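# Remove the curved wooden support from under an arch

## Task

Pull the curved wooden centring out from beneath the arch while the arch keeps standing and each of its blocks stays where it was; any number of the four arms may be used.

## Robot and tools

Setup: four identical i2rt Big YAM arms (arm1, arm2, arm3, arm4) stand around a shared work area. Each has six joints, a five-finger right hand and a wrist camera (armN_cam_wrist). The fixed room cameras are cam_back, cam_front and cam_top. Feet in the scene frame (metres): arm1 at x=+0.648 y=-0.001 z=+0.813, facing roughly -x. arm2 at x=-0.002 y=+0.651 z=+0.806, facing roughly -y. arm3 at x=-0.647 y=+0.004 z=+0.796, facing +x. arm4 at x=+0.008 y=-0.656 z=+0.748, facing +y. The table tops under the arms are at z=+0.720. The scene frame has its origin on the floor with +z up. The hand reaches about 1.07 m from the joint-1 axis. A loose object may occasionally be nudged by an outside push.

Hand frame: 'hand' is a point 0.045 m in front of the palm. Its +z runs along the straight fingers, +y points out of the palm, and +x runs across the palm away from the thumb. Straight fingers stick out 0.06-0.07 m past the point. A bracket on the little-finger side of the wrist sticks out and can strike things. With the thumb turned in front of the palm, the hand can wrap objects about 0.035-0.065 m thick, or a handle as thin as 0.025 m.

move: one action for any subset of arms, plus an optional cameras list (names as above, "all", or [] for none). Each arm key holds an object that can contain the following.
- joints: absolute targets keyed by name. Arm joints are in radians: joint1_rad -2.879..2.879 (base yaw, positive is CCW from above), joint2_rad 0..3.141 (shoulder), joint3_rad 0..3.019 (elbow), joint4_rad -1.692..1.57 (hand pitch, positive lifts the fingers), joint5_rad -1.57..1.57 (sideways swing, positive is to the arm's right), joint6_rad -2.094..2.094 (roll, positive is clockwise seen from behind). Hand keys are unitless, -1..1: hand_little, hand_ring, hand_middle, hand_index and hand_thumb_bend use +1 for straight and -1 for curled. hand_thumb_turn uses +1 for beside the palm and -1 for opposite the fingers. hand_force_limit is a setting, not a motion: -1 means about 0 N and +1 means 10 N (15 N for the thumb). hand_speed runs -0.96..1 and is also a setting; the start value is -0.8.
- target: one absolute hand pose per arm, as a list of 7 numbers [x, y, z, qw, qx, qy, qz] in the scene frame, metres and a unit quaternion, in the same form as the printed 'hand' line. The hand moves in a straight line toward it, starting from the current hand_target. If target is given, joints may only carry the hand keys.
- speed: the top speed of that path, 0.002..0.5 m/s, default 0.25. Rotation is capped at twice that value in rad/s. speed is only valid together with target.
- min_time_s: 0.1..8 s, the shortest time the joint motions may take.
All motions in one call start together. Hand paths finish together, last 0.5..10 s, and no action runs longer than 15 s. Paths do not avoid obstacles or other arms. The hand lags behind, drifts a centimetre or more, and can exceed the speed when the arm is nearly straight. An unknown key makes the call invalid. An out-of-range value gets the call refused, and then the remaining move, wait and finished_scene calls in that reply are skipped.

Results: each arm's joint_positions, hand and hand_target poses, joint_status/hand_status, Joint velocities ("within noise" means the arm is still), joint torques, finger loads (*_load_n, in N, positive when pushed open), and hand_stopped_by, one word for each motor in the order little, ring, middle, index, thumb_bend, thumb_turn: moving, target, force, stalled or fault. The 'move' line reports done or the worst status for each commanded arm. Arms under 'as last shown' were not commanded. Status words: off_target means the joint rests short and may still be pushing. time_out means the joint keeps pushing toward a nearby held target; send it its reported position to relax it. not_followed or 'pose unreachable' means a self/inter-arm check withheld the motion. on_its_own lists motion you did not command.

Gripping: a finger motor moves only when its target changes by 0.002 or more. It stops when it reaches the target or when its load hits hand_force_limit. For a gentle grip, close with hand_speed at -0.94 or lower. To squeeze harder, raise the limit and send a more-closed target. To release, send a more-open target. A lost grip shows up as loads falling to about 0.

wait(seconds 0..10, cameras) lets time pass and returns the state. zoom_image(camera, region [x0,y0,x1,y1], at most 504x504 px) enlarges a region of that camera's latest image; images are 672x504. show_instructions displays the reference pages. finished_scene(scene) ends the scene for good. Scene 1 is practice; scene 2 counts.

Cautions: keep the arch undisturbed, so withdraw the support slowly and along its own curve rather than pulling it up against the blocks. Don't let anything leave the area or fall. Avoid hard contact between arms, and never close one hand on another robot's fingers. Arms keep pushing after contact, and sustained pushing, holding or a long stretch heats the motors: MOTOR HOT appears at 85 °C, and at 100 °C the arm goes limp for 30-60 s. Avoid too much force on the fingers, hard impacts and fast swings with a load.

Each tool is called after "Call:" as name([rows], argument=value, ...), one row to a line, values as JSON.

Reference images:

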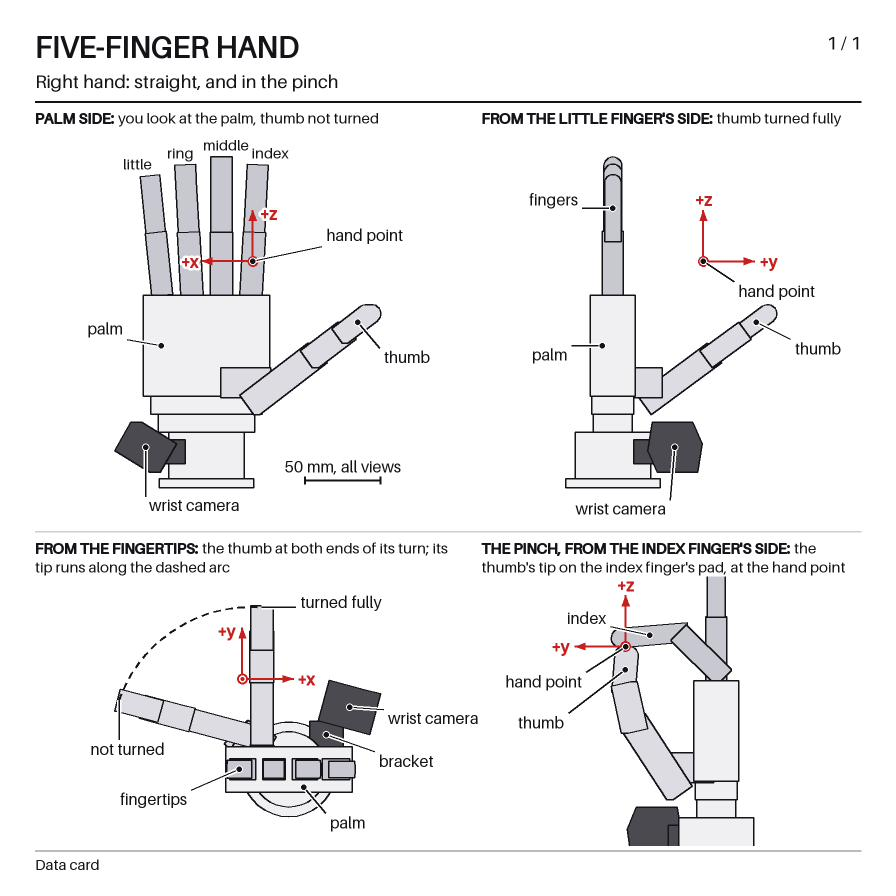

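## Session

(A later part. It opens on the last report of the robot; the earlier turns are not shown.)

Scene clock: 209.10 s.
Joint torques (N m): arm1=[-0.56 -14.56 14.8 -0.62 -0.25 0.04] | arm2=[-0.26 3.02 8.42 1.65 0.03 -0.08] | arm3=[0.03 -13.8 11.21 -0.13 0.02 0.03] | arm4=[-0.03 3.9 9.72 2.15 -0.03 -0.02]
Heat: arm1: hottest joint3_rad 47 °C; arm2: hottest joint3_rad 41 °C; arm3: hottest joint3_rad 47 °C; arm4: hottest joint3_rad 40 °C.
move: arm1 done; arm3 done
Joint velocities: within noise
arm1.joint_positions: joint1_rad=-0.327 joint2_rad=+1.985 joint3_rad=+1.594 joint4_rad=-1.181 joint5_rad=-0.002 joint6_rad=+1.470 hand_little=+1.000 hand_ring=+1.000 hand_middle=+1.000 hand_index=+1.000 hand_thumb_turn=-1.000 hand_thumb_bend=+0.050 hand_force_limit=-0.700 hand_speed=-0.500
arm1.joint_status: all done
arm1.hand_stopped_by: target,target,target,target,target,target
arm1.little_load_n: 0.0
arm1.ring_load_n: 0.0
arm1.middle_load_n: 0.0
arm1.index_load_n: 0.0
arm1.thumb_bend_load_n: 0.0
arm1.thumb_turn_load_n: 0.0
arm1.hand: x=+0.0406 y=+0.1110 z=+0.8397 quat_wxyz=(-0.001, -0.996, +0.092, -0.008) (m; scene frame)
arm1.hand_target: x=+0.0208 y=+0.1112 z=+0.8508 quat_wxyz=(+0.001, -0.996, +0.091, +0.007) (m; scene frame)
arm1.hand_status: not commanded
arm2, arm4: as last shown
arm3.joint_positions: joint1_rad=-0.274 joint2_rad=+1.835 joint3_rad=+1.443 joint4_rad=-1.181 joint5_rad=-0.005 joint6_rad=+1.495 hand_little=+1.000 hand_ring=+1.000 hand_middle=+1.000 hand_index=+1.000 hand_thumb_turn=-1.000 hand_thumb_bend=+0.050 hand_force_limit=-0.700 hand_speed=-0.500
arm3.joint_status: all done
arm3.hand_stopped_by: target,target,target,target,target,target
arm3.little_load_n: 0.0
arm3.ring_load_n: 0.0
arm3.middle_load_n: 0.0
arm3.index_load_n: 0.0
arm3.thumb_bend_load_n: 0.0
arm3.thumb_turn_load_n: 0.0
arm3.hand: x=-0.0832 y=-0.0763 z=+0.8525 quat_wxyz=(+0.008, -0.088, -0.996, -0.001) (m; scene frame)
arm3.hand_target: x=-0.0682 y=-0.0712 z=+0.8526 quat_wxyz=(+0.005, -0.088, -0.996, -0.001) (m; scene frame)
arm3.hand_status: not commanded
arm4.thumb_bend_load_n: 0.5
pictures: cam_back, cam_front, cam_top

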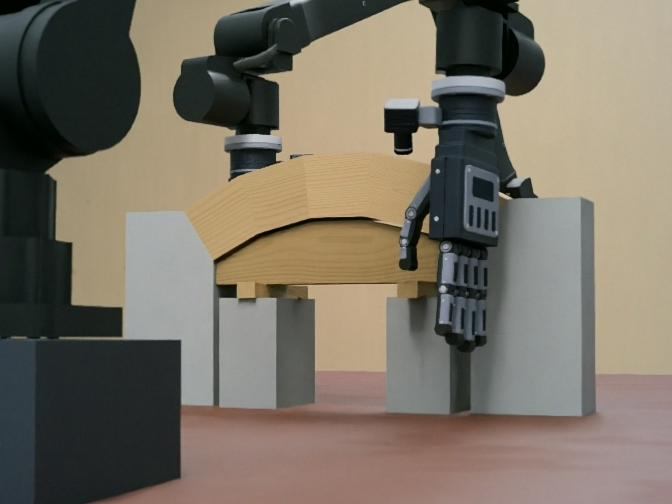

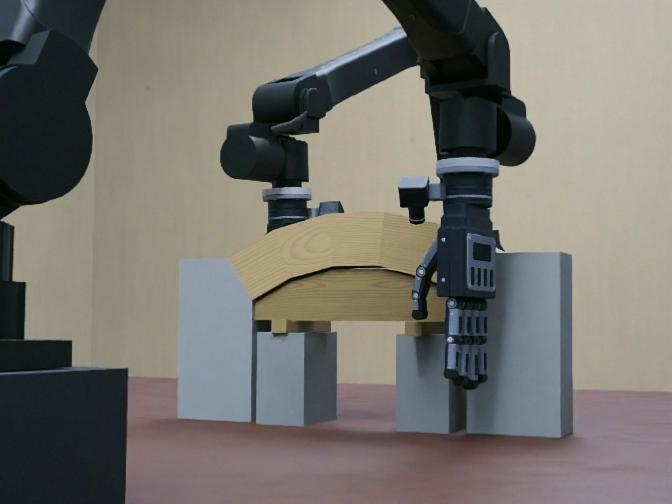

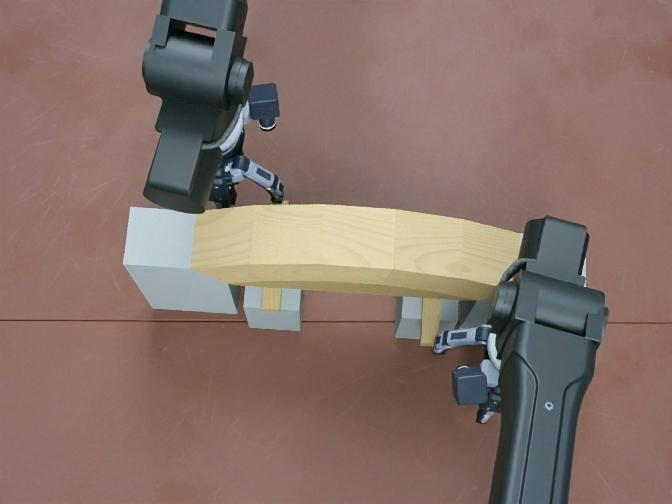

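Call:
move(arm1={"joints":{"joint1_rad":-0.306,"joint2_rad":2.021,"joint3_rad":1.681,"joint4_rad":-1.202},"min_time_s":1.5}, arm3={"joints":{"joint2_rad":1.887,"joint3_rad":1.505,"joint4_rad":-1.186},"min_time_s":1.5}, cameras=["cam_top","cam_front","cam_back"])

Call:
zoom_image(camera="cam_top", region=[240, 160, 480, 360])

Call:
zoom_image(camera="cam_front", region=[340, 200, 540, 350])

Call:
zoom_image(camera="cam_back", region=[340, 200, 540, 350])

Scene clock: 257.37 s.
Joint torques (N m): arm1=[-0.32 -14.8 14.86 -0.62 -0.26 0.04] | arm2=[-0.26 3.08 8.42 1.66 0.03 -0.08] | arm3=[0.03 -14.1 11.19 0.01 0.02 0.03] | arm4=[1.08 4.37 9.74 2.21 -0.05 0.03]
Heat: arm1: hottest joint3_rad 49 °C; arm2: hottest joint3_rad 41 °C; arm3: hottest joint3_rad 47 °C; arm4: hottest joint3_rad 40 °C.
move: arm1 done; arm3 done
Joint velocities: within noise
arm1.joint_positions: joint1_rad=-0.314 joint2_rad=+2.003 joint3_rad=+1.623 joint4_rad=-1.191 joint5_rad=-0.002 joint6_rad=+1.470 hand_little=+1.000 hand_ring=+1.000 hand_middle=+1.000 hand_index=+1.000 hand_thumb_turn=-1.000 hand_thumb_bend=+0.050 hand_force_limit=-0.700 hand_speed=-0.500
arm1.joint_status: all done
arm1.hand_stopped_by: target,target,target,target,target,target
arm1.little_load_n: 0.0
arm1.ring_load_n: 0.0
arm1.middle_load_n: 0.0
arm1.index_load_n: 0.0
arm1.thumb_bend_load_n: 0.0
arm1.thumb_turn_load_n: 0.0
arm1.hand: x=+0.0321 y=+0.1054 z=+0.8397 quat_wxyz=(-0.001, -0.996, +0.085, -0.007) (m; scene frame)
arm1.hand_target: x=+0.0124 y=+0.1053 z=+0.8508 quat_wxyz=(+0.001, -0.996, +0.085, +0.007) (m; scene frame)
arm1.hand_status: not commanded
arm2, arm4: as last shown
arm3.joint_positions: joint1_rad=-0.274 joint2_rad=+1.858 joint3_rad=+1.462 joint4_rad=-1.181 joint5_rad=-0.005 joint6_rad=+1.495 hand_little=+1.000 hand_ring=+1.000 hand_middle=+1.000 hand_index=+1.000 hand_thumb_turn=-1.000 hand_thumb_bend=+0.050 hand_force_limit=-0.700 hand_speed=-0.500
arm3.joint_status: all done
arm3.hand_stopped_by: target,target,target,target,target,target
arm3.little_load_n: 0.0
arm3.ring_load_n: -0.5
arm3.middle_load_n: 0.0
arm3.index_load_n: 0.0
arm3.thumb_bend_load_n: 0.0
arm3.thumb_turn_load_n: 0.0
arm3.hand: x=-0.0773 y=-0.0778 z=+0.8472 quat_wxyz=(+0.010, -0.088, -0.996, -0.002) (m; scene frame)
arm3.hand_target: x=-0.0612 y=-0.0730 z=+0.8470 quat_wxyz=(+0.005, -0.088, -0.996, -0.001) (m; scene frame)
arm3.hand_status: not commanded
arm4.thumb_bend_load_n: 0.0
pictures: cam_back, cam_front, cam_top

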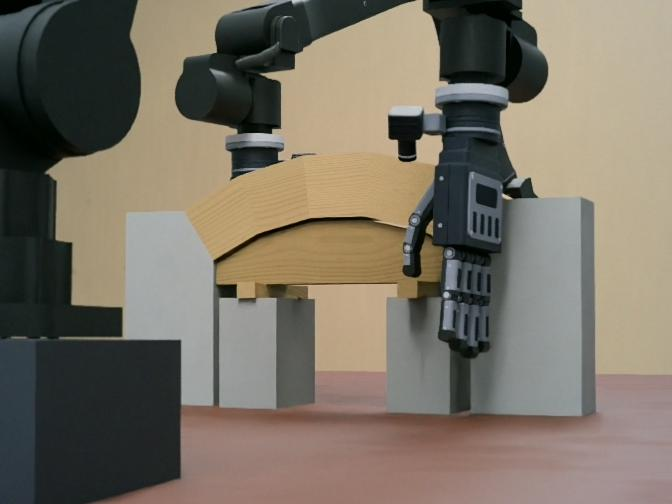

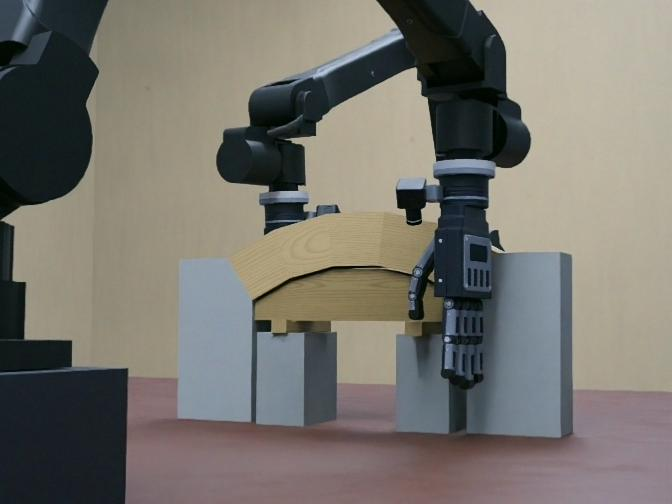

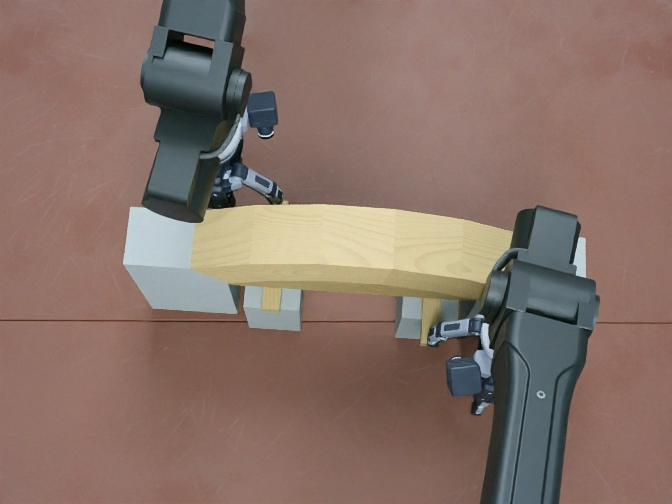

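Scaled by 2.100.

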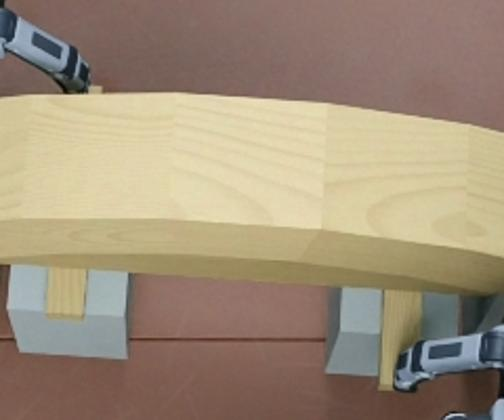

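Scaled by 2.520.

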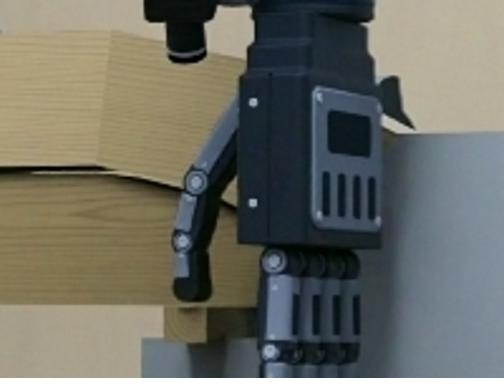

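Scaled by 2.520.

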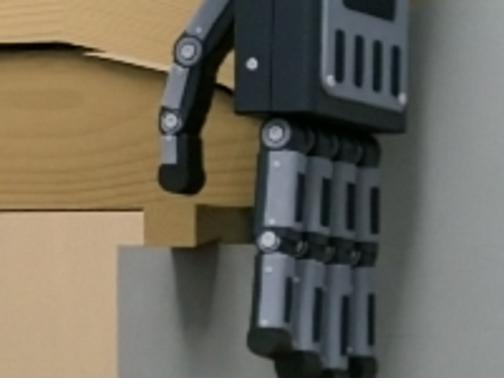

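Call:
move(arm1={"joints":{"hand_index":0.3,"hand_speed":-0.6}}, arm3={"joints":{"joint1_rad":-0.253,"hand_index":0.3,"hand_speed":-0.6}})

Call:
move(arm1={"joints":{"hand_index":-0.25,"hand_speed":-0.92,"hand_force_limit":-0.6}}, arm3={"joints":{"hand_index":-0.25,"hand_speed":-0.92,"hand_force_limit":-0.6}}, cameras=["cam_top","cam_front","cam_back"])

Call:
zoom_image(camera="cam_top", region=[240, 160, 480, 360])

Call:
zoom_image(camera="cam_front", region=[340, 200, 540, 350])

Call:
zoom_image(camera="cam_back", region=[340, 200, 540, 350])

Scene clock: 280.80 s.
Joint torques (N m): arm1=[-0.56 -14.8 14.87 -0.62 -0.26 0.03] | arm2=[-0.21 3.19 8.43 1.66 0.02 -0.08] | arm3=[-0.03 -14.1 11.21 0.01 0.02 0.03] | arm4=[1.55 3.37 9.63 2.03 0.06 0.04]
Heat: arm1: hottest joint3_rad 52 °C; arm2: hottest joint3_rad 41 °C; arm3: hottest joint3_rad 48 °C; arm4: hottest joint3_rad 40 °C.
move: arm1 done; arm3 done
Joint velocities: within noise
arm1.joint_positions: joint1_rad=-0.314 joint2_rad=+2.003 joint3_rad=+1.623 joint4_rad=-1.191 joint5_rad=-0.002 joint6_rad=+1.471 hand_little=+1.000 hand_ring=+1.000 hand_middle=+1.000 hand_index=+0.300 hand_thumb_turn=-1.000 hand_thumb_bend=+0.050 hand_force_limit=-0.700 hand_speed=-0.600
arm1.joint_status: all done
arm1.hand_stopped_by: target,target,target,target,target,target
arm1.little_load_n: 0.0
arm1.ring_load_n: 0.0
arm1.middle_load_n: 0.0
arm1.index_load_n: 0.0
arm1.thumb_bend_load_n: 0.0
arm1.thumb_turn_load_n: 0.0
arm1.hand: x=+0.0321 y=+0.1054 z=+0.8397 quat_wxyz=(-0.001, -0.996, +0.086, -0.007) (m; scene frame)
arm1.hand_target: x=+0.0124 y=+0.1053 z=+0.8508 quat_wxyz=(+0.001, -0.996, +0.085, +0.007) (m; scene frame)
arm1.hand_status: not commanded
arm2, arm4: as last shown
arm2.ring_load_n: 0.5
arm3.joint_positions: joint1_rad=-0.268 joint2_rad=+1.858 joint3_rad=+1.462 joint4_rad=-1.181 joint5_rad=-0.005 joint6_rad=+1.495 hand_little=+1.000 hand_ring=+1.000 hand_middle=+1.000 hand_index=+0.300 hand_thumb_turn=-1.000 hand_thumb_bend=+0.050 hand_force_limit=-0.700 hand_speed=-0.600
arm3.joint_status: all done
arm3.hand_stopped_by: target,target,target,target,target,target
arm3.little_load_n: 0.0
arm3.ring_load_n: 0.0
arm3.middle_load_n: 0.0
arm3.index_load_n: 0.0
arm3.thumb_bend_load_n: 0.0
arm3.thumb_turn_load_n: 0.0
arm3.hand: x=-0.0768 y=-0.0744 z=+0.8472 quat_wxyz=(+0.010, -0.085, -0.996, -0.002) (m; scene frame)
arm3.hand_target: x=-0.0608 y=-0.0697 z=+0.8470 quat_wxyz=(+0.005, -0.085, -0.996, -0.001) (m; scene frame)
arm3.hand_status: not commanded
pictures: none

Scene clock: 283.17 s.
Joint torques (N m): arm1=[-0.56 -15.09 14.84 -0.61 -0.26 0.03] | arm2=[-0.21 3.08 8.46 1.63 0.02 -0.09] | arm3=[-0.03 -14.62 11.17 0.01 -0.01 0.03] | arm4=[0.91 3.19 9.91 2.09 0.03 0.05]
Heat: arm1: hottest joint3_rad 52 °C; arm2: hottest joint3_rad 41 °C; arm3: hottest joint3_rad 48 °C; arm4: hottest joint3_rad 40 °C.
move: arm1 off_target; arm3 off_target
Joint velocities: within noise
arm1.joint_positions: joint1_rad=-0.314 joint2_rad=+2.006 joint3_rad=+1.623 joint4_rad=-1.191 joint5_rad=-0.003 joint6_rad=+1.471 hand_little=+1.000 hand_ring=+1.000 hand_middle=+1.000 hand_index=-0.020 hand_thumb_turn=-1.000 hand_thumb_bend=+0.050 hand_force_limit=-0.600 hand_speed=-0.920
arm1.joint_status: hand_index off_target (ended at -0.020, target -0.250); the others done
arm1.hand_stopped_by: target,target,target,force,target,target
arm1.little_load_n: 0.0
arm1.ring_load_n: 0.0
arm1.middle_load_n: 0.0
arm1.index_load_n: 4.0
arm1.thumb_bend_load_n: 1.5
arm1.thumb_turn_load_n: 0.0
arm1.hand: x=+0.0325 y=+0.1052 z=+0.8377 quat_wxyz=(-0.001, -0.996, +0.086, -0.009) (m; scene frame)
arm1.hand_target: x=+0.0124 y=+0.1052 z=+0.8508 quat_wxyz=(+0.001, -0.996, +0.085, +0.007) (m; scene frame)
arm1.hand_status: not commanded
arm2.joint_positions: joint1_rad=-0.584 joint2_rad=+0.583 joint3_rad=+1.360 joint4_rad=-1.578 joint5_rad=+0.119 joint6_rad=-1.069 hand_little=+1.000 hand_ring=+1.000 hand_middle=+1.000 hand_index=+1.000 hand_thumb_turn=+1.000 hand_thumb_bend=+1.000 hand_force_limit=+0.000 hand_speed=-0.800
arm2.joint_status: not commanded
arm2.hand_stopped_by: target,target,target,target,target,target
arm2.little_load_n: 0.0
arm2.ring_load_n: 0.0
arm2.middle_load_n: 0.0
arm2.index_load_n: 0.0
arm2.thumb_bend_load_n: 0.0
arm2.thumb_turn_load_n: 0.0
arm2.hand: x=-0.1430 y=+0.5558 z=+1.2418 quat_wxyz=(+0.314, +0.192, -0.906, +0.211) (m; scene frame)
arm2.hand_target: x=-0.1429 y=+0.5561 z=+1.2503 quat_wxyz=(+0.321, +0.191, -0.901, +0.218) (m; scene frame)
arm2.hand_status: not commanded
arm3.joint_positions: joint1_rad=-0.268 joint2_rad=+1.863 joint3_rad=+1.462 joint4_rad=-1.181 joint5_rad=-0.004 joint6_rad=+1.495 hand_little=+1.000 hand_ring=+1.000 hand_middle=+1.000 hand_index=-0.013 hand_thumb_turn=-1.000 hand_thumb_bend=+0.050 hand_force_limit=-0.600 hand_speed=-0.920
arm3.joint_status: hand_index off_target (ended at -0.013, target -0.250); the others done
arm3.hand_stopped_by: target,target,target,force,target,target
arm3.little_load_n: 0.0
arm3.ring_load_n: 0.0
arm3.middle_load_n: 0.0
arm3.index_load_n: 3.0
arm3.thumb_bend_load_n: 1.0
arm3.thumb_turn_load_n: 0.0
arm3.hand: x=-0.0773 y=-0.0744 z=+0.8440 quat_wxyz=(+0.013, -0.085, -0.996, -0.002) (m; scene frame)
arm3.hand_target: x=-0.0608 y=-0.0697 z=+0.8470 quat_wxyz=(+0.005, -0.085, -0.996, -0.001) (m; scene frame)
arm3.hand_status: not commanded
arm4.joint_positions: joint1_rad=-0.137 joint2_rad=+0.586 joint3_rad=+1.364 joint4_rad=-1.422 joint5_rad=+0.103 joint6_rad=-1.583 hand_little=+1.000 hand_ring=+1.000 hand_middle=+1.000 hand_index=+1.000 hand_thumb_turn=+1.000 hand_thumb_bend=+1.000 hand_force_limit=+0.000 hand_speed=-0.800
arm4.joint_status: not commanded
arm4.hand_stopped_by: target,target,target,target,target,target
arm4.little_load_n: 0.0
arm4.ring_load_n: 0.0
arm4.middle_load_n: 0.0
arm4.index_load_n: 0.0
arm4.thumb_bend_load_n: 0.0
arm4.thumb_turn_load_n: 0.0
arm4.hand: x=+0.1090 y=-0.4523 z=+1.2292 quat_wxyz=(-0.260, +0.675, +0.589, +0.359) (m; scene frame)
arm4.hand_target: x=+0.1089 y=-0.4530 z=+1.2422 quat_wxyz=(-0.270, +0.671, +0.584, +0.369) (m; scene frame)
arm4.hand_status: not commanded
pictures: cam_back, cam_front, cam_top

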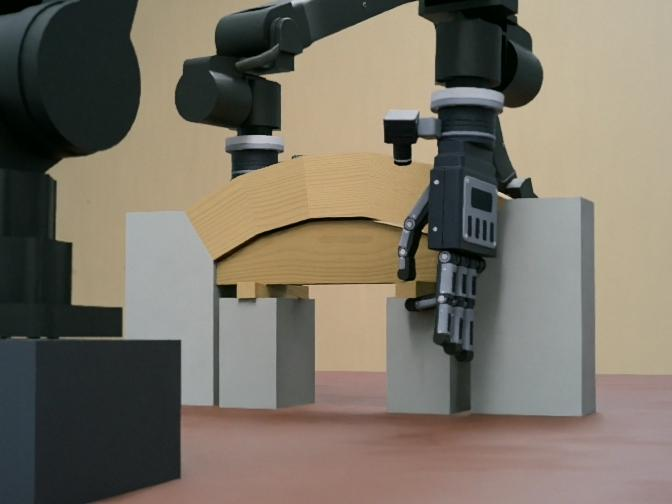

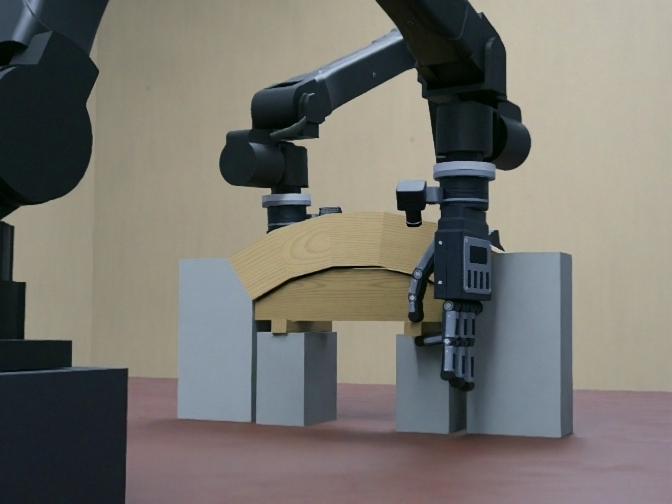

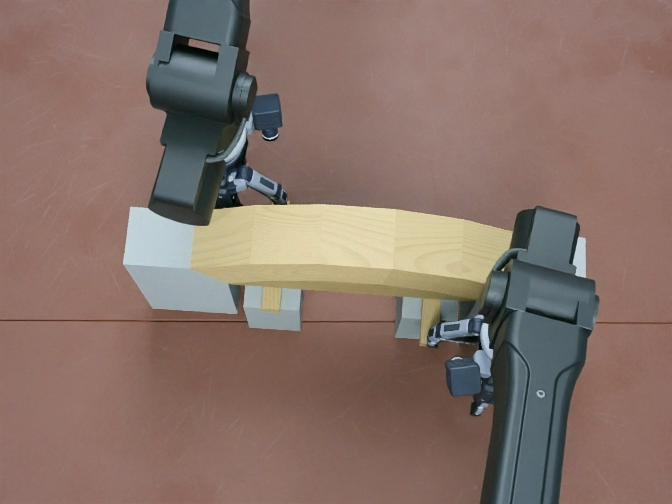

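Scaled by 2.100.

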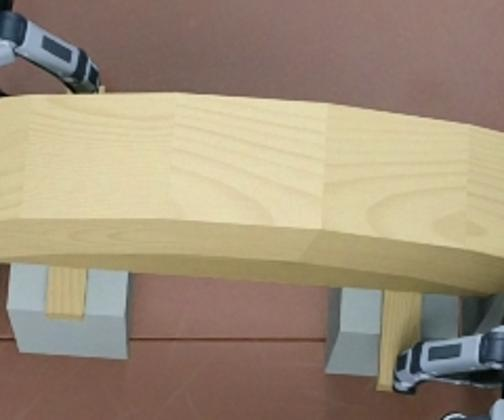

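Scaled by 2.520.

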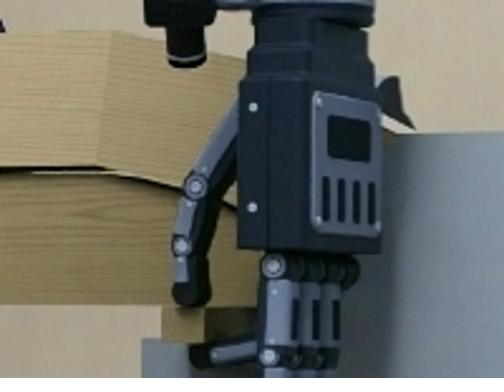

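Scaled by 2.520.

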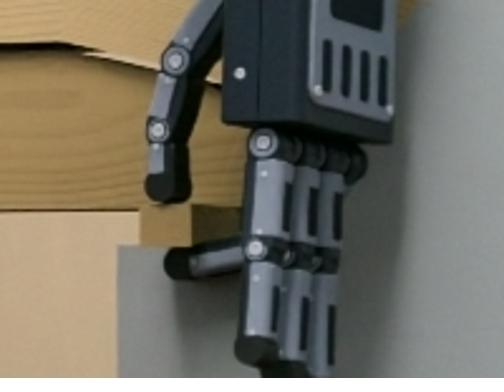

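Call:
move(arm1={"joints":{"hand_index":-0.35,"hand_middle":-0.3,"hand_thumb_bend":-0.1,"hand_speed":-0.85,"hand_force_limit":-0.2}}, arm3={"joints":{"hand_index":-0.35,"hand_middle":-0.3,"hand_thumb_bend":-0.1,"hand_speed":-0.85,"hand_force_limit":-0.2}}, cameras=["cam_top","cam_front","cam_back"])

Call:
zoom_image(camera="cam_front", region=[340, 200, 540, 350])

Call:
zoom_image(camera="cam_back", region=[340, 200, 540, 350])

Scene clock: 293.47 s.
Joint torques (N m): arm1=[-0.5 -15.09 14.86 -0.59 -0.26 0.03] | arm2=[-0.15 3.19 8.44 1.65 0.02 -0.08] | arm3=[-0.03 -14.68 11.17 -0.01 -0.01 0.03] | arm4=[0.85 3.25 9.66 2.02 -0.02 0.01]
Heat: arm1: hottest joint3_rad 53 °C; arm2: hottest joint3_rad 41 °C; arm3: hottest joint3_rad 49 °C; arm4: hottest joint3_rad 40 °C.
move: arm1 off_target; arm3 off_target
Joint velocities: within noise
arm1.joint_positions: joint1_rad=-0.314 joint2_rad=+2.007 joint3_rad=+1.623 joint4_rad=-1.192 joint5_rad=-0.003 joint6_rad=+1.471 hand_little=+1.000 hand_ring=+1.000 hand_middle=+0.001 hand_index=-0.030 hand_thumb_turn=-1.000 hand_thumb_bend=+0.036 hand_force_limit=-0.200 hand_speed=-0.850
arm1.joint_status: hand_middle off_target (ended at +0.001, target -0.300); hand_index off_target (ended at -0.030, target -0.350); hand_thumb_bend off_target (ended at +0.036, target -0.100); the others done
arm1.hand_stopped_by: target,target,force,force,force,target
arm1.little_load_n: 0.0
arm1.ring_load_n: 0.0
arm1.middle_load_n: 4.5
arm1.index_load_n: 7.0
arm1.thumb_bend_load_n: 7.0
arm1.thumb_turn_load_n: 0.0
arm1.hand: x=+0.0326 y=+0.1052 z=+0.8374 quat_wxyz=(-0.002, -0.996, +0.086, -0.010) (m; scene frame)
arm1.hand_target: x=+0.0124 y=+0.1052 z=+0.8507 quat_wxyz=(+0.001, -0.996, +0.085, +0.007) (m; scene frame)
arm1.hand_status: not commanded
arm2, arm4: as last shown
arm3.joint_positions: joint1_rad=-0.268 joint2_rad=+1.864 joint3_rad=+1.462 joint4_rad=-1.181 joint5_rad=-0.004 joint6_rad=+1.495 hand_little=+1.000 hand_ring=+1.000 hand_middle=+0.015 hand_index=-0.023 hand_thumb_turn=-1.000 hand_thumb_bend=+0.035 hand_force_limit=-0.200 hand_speed=-0.850
arm3.joint_status: hand_middle off_target (ended at +0.015, target -0.300); hand_index off_target (ended at -0.023, target -0.350); hand_thumb_bend off_target (ended at +0.035, target -0.100); the others done
arm3.hand_stopped_by: target,target,force,force,force,target
arm3.little_load_n: 0.0
arm3.ring_load_n: 0.0
arm3.middle_load_n: 5.5
arm3.index_load_n: 4.0
arm3.thumb_bend_load_n: 8.0
arm3.thumb_turn_load_n: 0.0
arm3.hand: x=-0.0773 y=-0.0744 z=+0.8438 quat_wxyz=(+0.013, -0.085, -0.996, -0.002) (m; scene frame)
arm3.hand_target: x=-0.0608 y=-0.0697 z=+0.8469 quat_wxyz=(+0.005, -0.085, -0.996, -0.001) (m; scene frame)
arm3.hand_status: not commanded
pictures: cam_back, cam_front, cam_top

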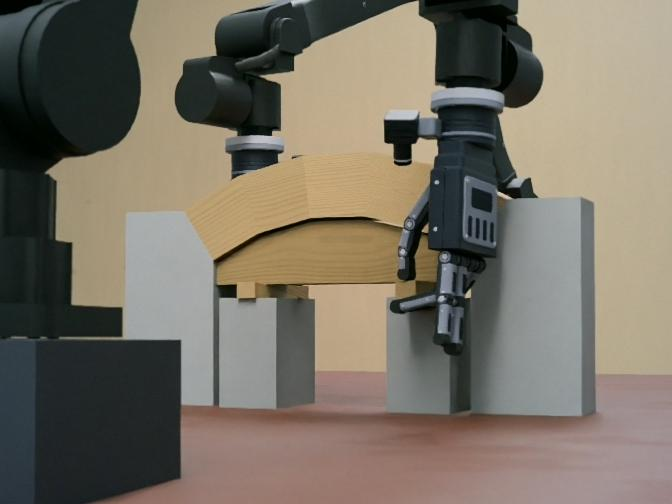

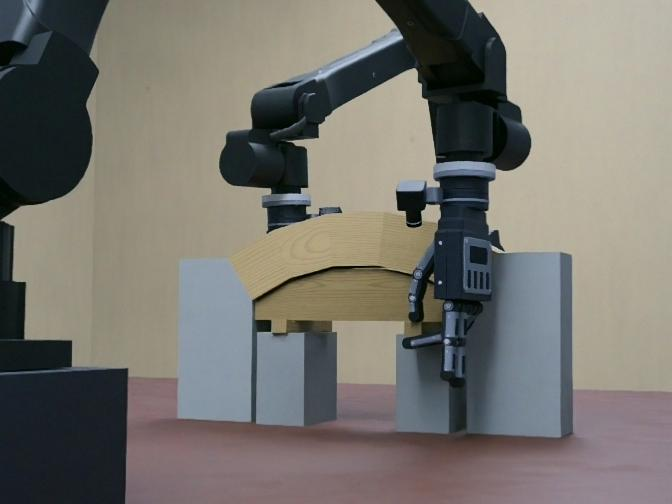

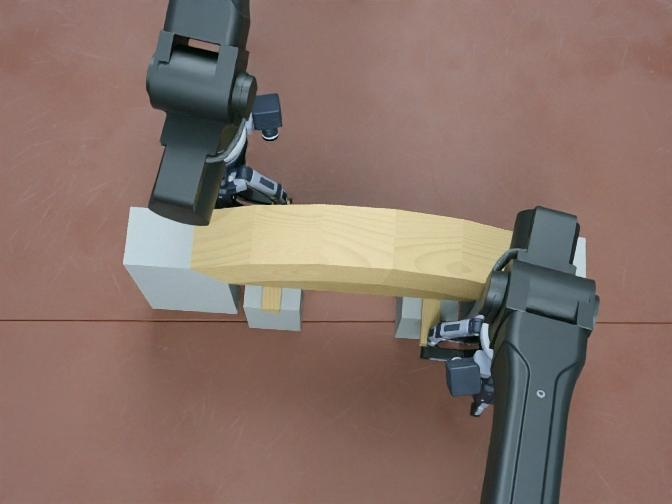

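Scaled by 2.520.

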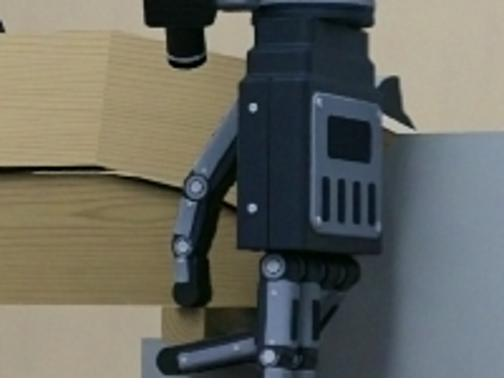

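Scaled by 2.520.

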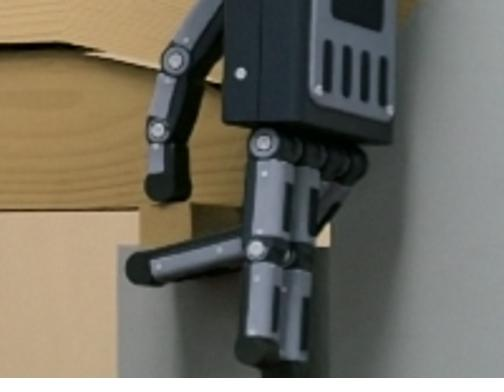

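Call:
move(arm1={"joints":{"joint2_rad":1.992,"joint3_rad":1.603},"min_time_s":1})

Call:
move(arm1={"joints":{"joint1_rad":-0.325,"joint2_rad":1.922,"joint3_rad":1.523,"joint4_rad":-1.162},"min_time_s":3}, cameras=["cam_top","cam_front"])

Call:
zoom_image(camera="cam_front", region=[240, 180, 540, 400])

Scene clock: 315.83 s.
Joint torques (N m): arm1=[-0.5 -17.38 8.03 -0.61 -0.19 0.01] | arm2=[-0.15 3.25 8.47 1.65 0.02 -0.08] | arm3=[-0.03 -14.62 11.15 0.01 -0.01 0.03] | arm4=[-0.21 4.19 9.8 2.1 -0.08 0.04]
Heat: arm1: hottest joint3_rad 53 °C; arm2: hottest joint3_rad 41 °C; arm3: hottest joint3_rad 49 °C; arm4: hottest joint3_rad 40 °C.
move: arm1 done
Joint velocities: within noise
arm1.joint_positions: joint1_rad=-0.314 joint2_rad=+2.005 joint3_rad=+1.618 joint4_rad=-1.192 joint5_rad=-0.004 joint6_rad=+1.472 hand_little=+1.000 hand_ring=+1.000 hand_middle=+0.001 hand_index=-0.030 hand_thumb_turn=-1.000 hand_thumb_bend=+0.036 hand_force_limit=-0.200 hand_speed=-0.850
arm1.joint_status: all done
arm1.hand_stopped_by: target,target,force,force,force,target
arm1.little_load_n: 0.0
arm1.ring_load_n: 0.0
arm1.middle_load_n: 4.0
arm1.index_load_n: 6.5
arm1.thumb_bend_load_n: 7.5
arm1.thumb_turn_load_n: 0.0
arm1.hand: x=+0.0340 y=+0.1045 z=+0.8367 quat_wxyz=(-0.003, -0.996, +0.086, -0.011) (m; scene frame)
arm1.hand_target: x=+0.0403 y=+0.0978 z=+0.8390 quat_wxyz=(-0.003, -0.996, +0.085, -0.017) (m; scene frame)
arm1.hand_status: not commanded
arm2, arm3, arm4: as last shown
arm2.middle_load_n: -0.5
arm2.thumb_bend_load_n: -0.5
arm3.index_load_n: 4.5
arm3.thumb_bend_load_n: 7.5
arm3.thumb_turn_load_n: 0.5
pictures: none

Scene clock: 319.13 s.
Joint torques (N m): arm1=[-1.67 -17.73 8.7 0.2 -0.17 0] | arm2=[-0.26 3.08 8.42 1.66 0.03 -0.08] | arm3=[-0.03 -14.62 11.17 0.01 -0.01 0.03] | arm4=[0.5 2.9 9.8 2.24 0 0.01]
Heat: arm1: hottest joint3_rad 53 °C; arm2: hottest joint3_rad 41 °C; arm3: hottest joint3_rad 49 °C; arm4: hottest joint3_rad 40 °C.
move: arm1 done
Joint velocities: within noise
arm1.joint_positions: joint1_rad=-0.318 joint2_rad=+1.950 joint3_rad=+1.529 joint4_rad=-1.175 joint5_rad=-0.005 joint6_rad=+1.474 hand_little=+1.000 hand_ring=+1.000 hand_middle=+0.001 hand_index=-0.030 hand_thumb_turn=-1.000 hand_thumb_bend=+0.036 hand_force_limit=-0.200 hand_speed=-0.850
arm1.joint_status: all done
arm1.hand_stopped_by: target,target,force,force,force,target
arm1.little_load_n: 0.0
arm1.ring_load_n: 0.0
arm1.middle_load_n: 4.0
arm1.index_load_n: 6.5
arm1.thumb_bend_load_n: 8.5
arm1.thumb_turn_load_n: 0.0
arm1.hand: x=+0.0608 y=+0.0991 z=+0.8364 quat_wxyz=(-0.004, -0.996, +0.089, -0.019) (m; scene frame)
arm1.hand_target: x=+0.0579 y=+0.1044 z=+0.8503 quat_wxyz=(-0.001, -0.996, +0.094, -0.002) (m; scene frame)
arm1.hand_status: not commanded
arm2, arm3, arm4: as last shown
arm2.middle_load_n: 0.0
arm2.thumb_bend_load_n: 0.0
pictures: cam_front, cam_top

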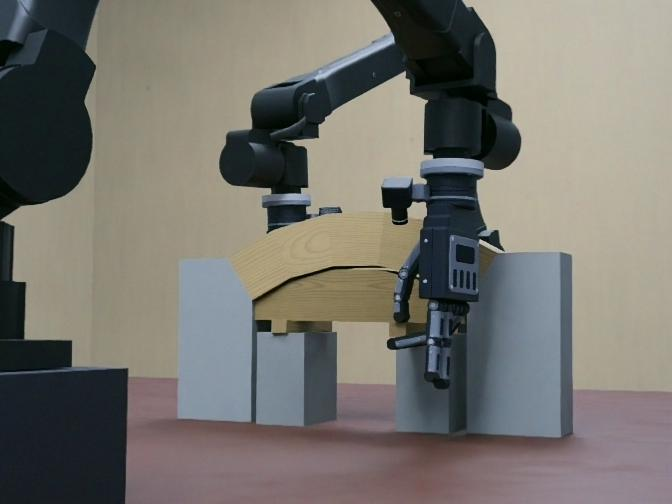

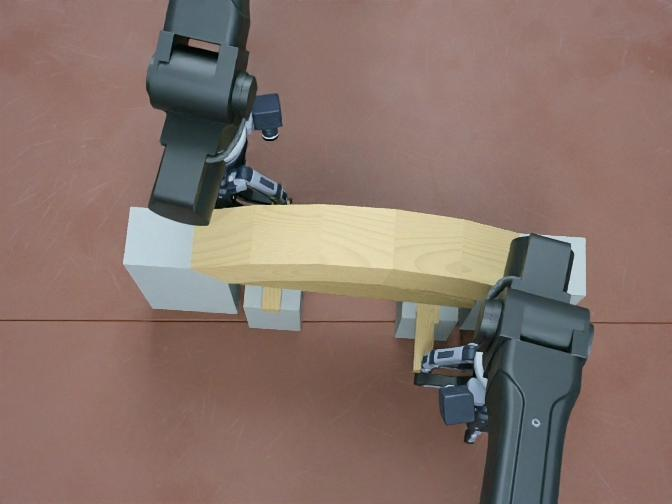

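Scaled by 1.680.

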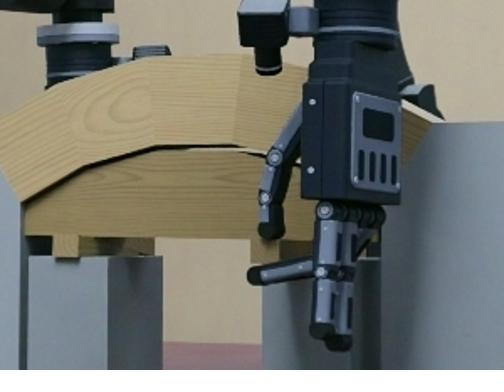

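Call:
move(arm1={"joints":{"joint1_rad":-0.355,"joint2_rad":1.74,"joint3_rad":1.279,"joint4_rad":-1.075},"min_time_s":6}, cameras=["cam_top","cam_front","cam_back"])

Call:
zoom_image(camera="cam_front", region=[200, 180, 540, 430])

Scene clock: 334.13 s.
Joint torques (N m): arm1=[-1.73 -14.68 8.51 0.25 -0.17 0] | arm2=[-0.21 3.08 8.42 1.65 0.03 -0.09] | arm3=[-0.03 -14.62 11.17 0.01 -0.01 0.02] | arm4=[0.73 4.13 9.85 2.1 -0.01 0.02]
Heat: arm1: hottest joint3_rad 50 °C; arm2: hottest joint3_rad 41 °C; arm3: hottest joint3_rad 49 °C; arm4: hottest joint3_rad 40 °C.
move: arm1 done
Joint velocities: within noise
arm1.joint_positions: joint1_rad=-0.347 joint2_rad=+1.764 joint3_rad=+1.285 joint4_rad=-1.088 joint5_rad=-0.005 joint6_rad=+1.474 hand_little=+1.000 hand_ring=+1.000 hand_middle=+0.001 hand_index=-0.030 hand_thumb_turn=-1.000 hand_thumb_bend=+0.036 hand_force_limit=-0.200 hand_speed=-0.850
arm1.joint_status: all done
arm1.hand_stopped_by: target,target,force,force,force,target
arm1.little_load_n: 0.0
arm1.ring_load_n: 0.0
arm1.middle_load_n: 4.0
arm1.index_load_n: 6.5
arm1.thumb_bend_load_n: 8.5
arm1.thumb_turn_load_n: -0.5
arm1.hand: x=+0.1264 y=+0.0965 z=+0.8503 quat_wxyz=(-0.001, -0.995, +0.103, -0.005) (m; scene frame)
arm1.hand_target: x=+0.1244 y=+0.1019 z=+0.8606 quat_wxyz=(+0.002, -0.994, +0.109, +0.010) (m; scene frame)
arm1.hand_status: not commanded
arm2, arm3, arm4: as last shown
arm3.thumb_bend_load_n: 8.0
arm3.thumb_turn_load_n: 0.0
pictures: cam_back, cam_front, cam_top

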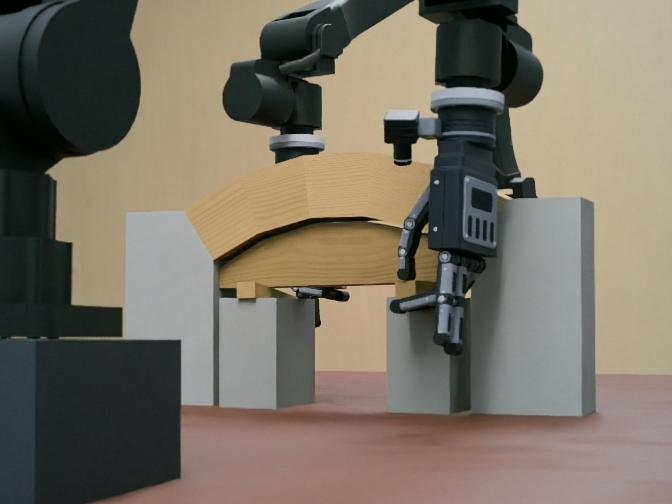

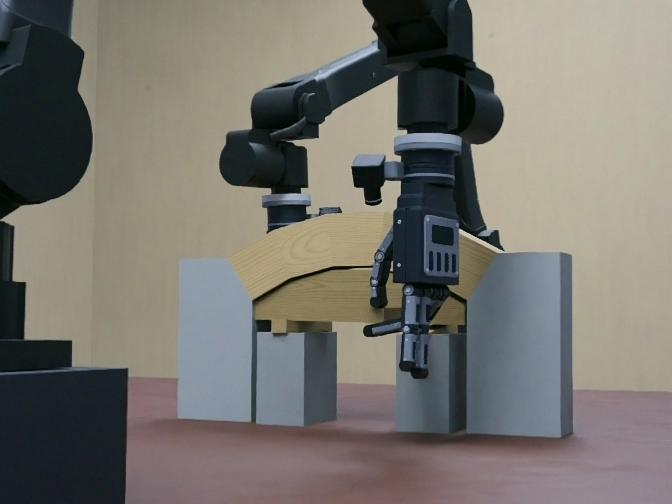

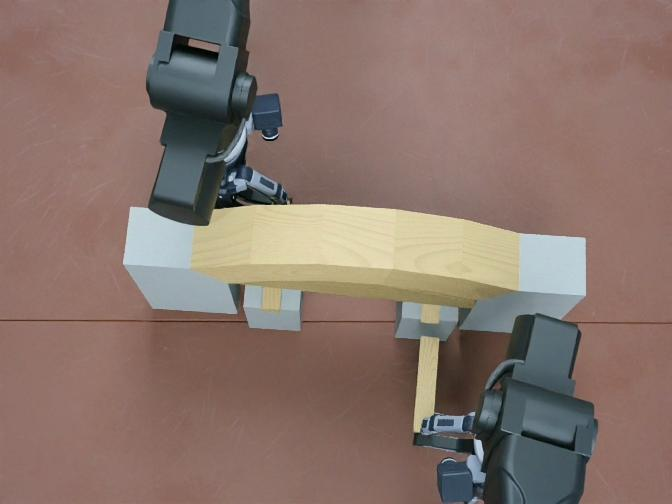

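Scaled by 1.482.

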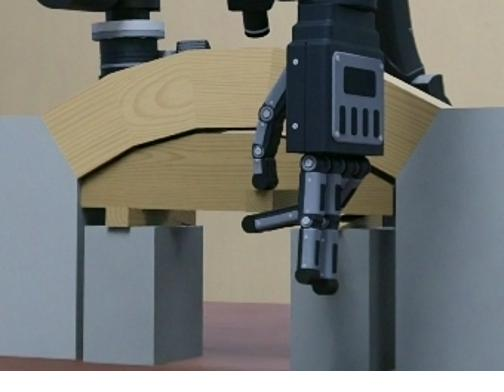

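Call:
move(arm1={"joints":{"joint1_rad":-0.575,"hand_ring":0.0,"hand_little":0.0,"hand_speed":-0.5},"min_time_s":3.5}, arm3={"joints":{"joint2_rad":1.849,"joint3_rad":1.442},"min_time_s":1})

Call:
move(arm1={"joints":{"joint2_rad":1.91,"joint4_rad":-0.945},"min_time_s":4}, arm3={"joints":{"joint1_rad":-0.283,"joint2_rad":1.779,"joint3_rad":1.362,"joint4_rad":-1.151},"min_time_s":3}, cameras=["cam_top","cam_front","cam_back"])

Scene clock: 355.47 s.
Joint torques (N m): arm1=[-1.67 -14.68 8.51 0.25 -0.18 -0.01] | arm2=[-0.21 3.08 8.4 1.65 0.03 -0.08] | arm3=[0.03 -17.61 6.58 0.01 0.06 0.01] | arm4=[1.44 3.19 9.61 2.17 0.02 0.04]
Heat: arm1: hottest joint3_rad 46 °C; arm2: hottest joint3_rad 41 °C; arm3: hottest joint3_rad 49 °C; arm4: hottest joint3_rad 40 °C.
move: arm1 done; arm3 done
Joint velocities: within noise
arm1.joint_positions: joint1_rad=-0.568 joint2_rad=+1.764 joint3_rad=+1.285 joint4_rad=-1.088 joint5_rad=-0.005 joint6_rad=+1.474 hand_little=+0.000 hand_ring=+0.000 hand_middle=+0.001 hand_index=-0.030 hand_thumb_turn=-1.000 hand_thumb_bend=+0.036 hand_force_limit=-0.200 hand_speed=-0.500
arm1.joint_status: all done
arm1.hand_stopped_by: target,target,force,force,force,target
arm1.little_load_n: 0.0
arm1.ring_load_n: 0.0
arm1.middle_load_n: 4.0
arm1.index_load_n: 6.5
arm1.thumb_bend_load_n: 8.0
arm1.thumb_turn_load_n: -0.5
arm1.hand: x=+0.1604 y=+0.2085 z=+0.8508 quat_wxyz=(+0.000, -0.977, +0.213, -0.005) (m; scene frame)
arm1.hand_target: x=+0.1592 y=+0.2134 z=+0.8610 quat_wxyz=(+0.005, -0.976, +0.217, +0.010) (m; scene frame)
arm1.hand_status: not commanded
arm2, arm4: as last shown
arm2.little_load_n: -0.5
arm3.joint_positions: joint1_rad=-0.268 joint2_rad=+1.861 joint3_rad=+1.454 joint4_rad=-1.181 joint5_rad=-0.007 joint6_rad=+1.496 hand_little=+1.000 hand_ring=+1.000 hand_middle=+0.015 hand_index=-0.023 hand_thumb_turn=-1.000 hand_thumb_bend=+0.035 hand_force_limit=-0.200 hand_speed=-0.850
arm3.joint_status: all done
arm3.hand_stopped_by: target,target,force,force,force,target
arm3.little_load_n: 0.0
arm3.ring_load_n: 0.0
arm3.middle_load_n: 5.0
arm3.index_load_n: 3.5
arm3.thumb_bend_load_n: 8.0
arm3.thumb_turn_load_n: 0.5
arm3.hand: x=-0.0800 y=-0.0733 z=+0.8428 quat_wxyz=(+0.015, -0.086, -0.996, -0.003) (m; scene frame)
arm3.hand_target: x=-0.0835 y=-0.0643 z=+0.8447 quat_wxyz=(+0.018, -0.085, -0.996, -0.003) (m; scene frame)
arm3.hand_status: not commanded
pictures: none

Scene clock: 359.83 s.
Joint torques (N m): arm1=[-1.67 -12.63 7.8 0.25 -0.18 0] | arm2=[-0.21 3.08 8.4 1.66 0.03 -0.08] | arm3=[-2.2 -17.26 7.05 0.55 0.07 0] | arm4=[0.91 3.08 9.95 1.99 -0.01 0.06]
Heat: arm1: hottest joint3_rad 45 °C; arm2: hottest joint3_rad 41 °C; arm3: hottest joint3_rad 48 °C; arm4: hottest joint3_rad 40 °C.
move: arm1 done; arm3 done
Joint velocities: within noise
arm1.joint_positions: joint1_rad=-0.568 joint2_rad=+1.895 joint3_rad=+1.285 joint4_rad=-0.958 joint5_rad=-0.005 joint6_rad=+1.474 hand_little=+0.000 hand_ring=+0.000 hand_middle=+0.001 hand_index=-0.030 hand_thumb_turn=-1.000 hand_thumb_bend=+0.036 hand_force_limit=-0.200 hand_speed=-0.500
arm1.joint_status: all done
arm1.hand_stopped_by: target,target,force,force,force,target
arm1.little_load_n: 0.0
arm1.ring_load_n: 0.0
arm1.middle_load_n: 4.0
arm1.index_load_n: 6.5
arm1.thumb_bend_load_n: 8.0
arm1.thumb_turn_load_n: -0.5
arm1.hand: x=+0.1445 y=+0.2182 z=+0.7863 quat_wxyz=(-0.001, -0.977, +0.213, -0.005) (m; scene frame)
arm1.hand_target: x=+0.1476 y=+0.2210 z=+0.7768 quat_wxyz=(-0.002, -0.976, +0.218, -0.009) (m; scene frame)
arm1.hand_status: not commanded
arm2, arm4: as last shown
arm2.little_load_n: 0.0
arm3.joint_positions: joint1_rad=-0.270 joint2_rad=+1.799 joint3_rad=+1.367 joint4_rad=-1.161 joint5_rad=-0.007 joint6_rad=+1.498 hand_little=+1.000 hand_ring=+1.000 hand_middle=+0.015 hand_index=-0.024 hand_thumb_turn=-1.000 hand_thumb_bend=+0.035 hand_force_limit=-0.200 hand_speed=-0.850
arm3.joint_status: all done
arm3.hand_stopped_by: target,target,force,force,force,target
arm3.little_load_n: -0.5
arm3.ring_load_n: 0.0
arm3.middle_load_n: 4.0
arm3.index_load_n: 3.5
arm3.thumb_bend_load_n: 7.5
arm3.thumb_turn_load_n: 1.5
arm3.hand: x=-0.1061 y=-0.0676 z=+0.8443 quat_wxyz=(+0.018, -0.087, -0.996, -0.004) (m; scene frame)
arm3.hand_target: x=-0.1046 y=-0.0761 z=+0.8529 quat_wxyz=(+0.005, -0.100, -0.995, -0.001) (m; scene frame)
arm3.hand_status: not commanded
pictures: cam_back, cam_front, cam_top

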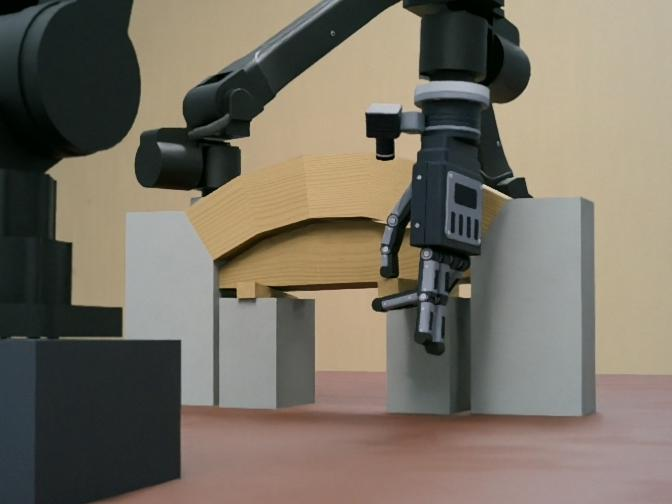

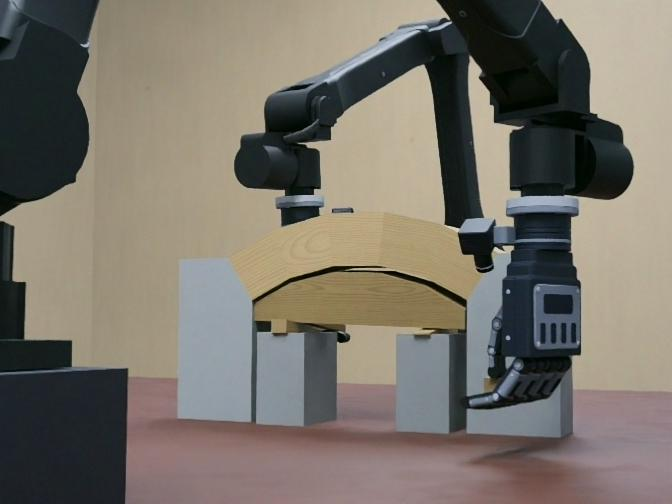

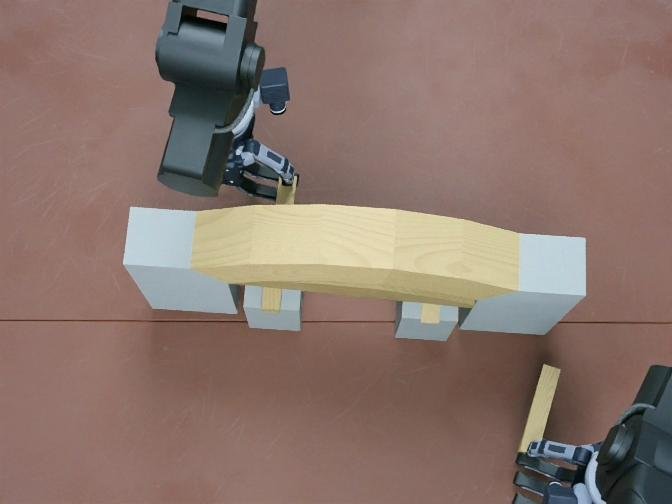

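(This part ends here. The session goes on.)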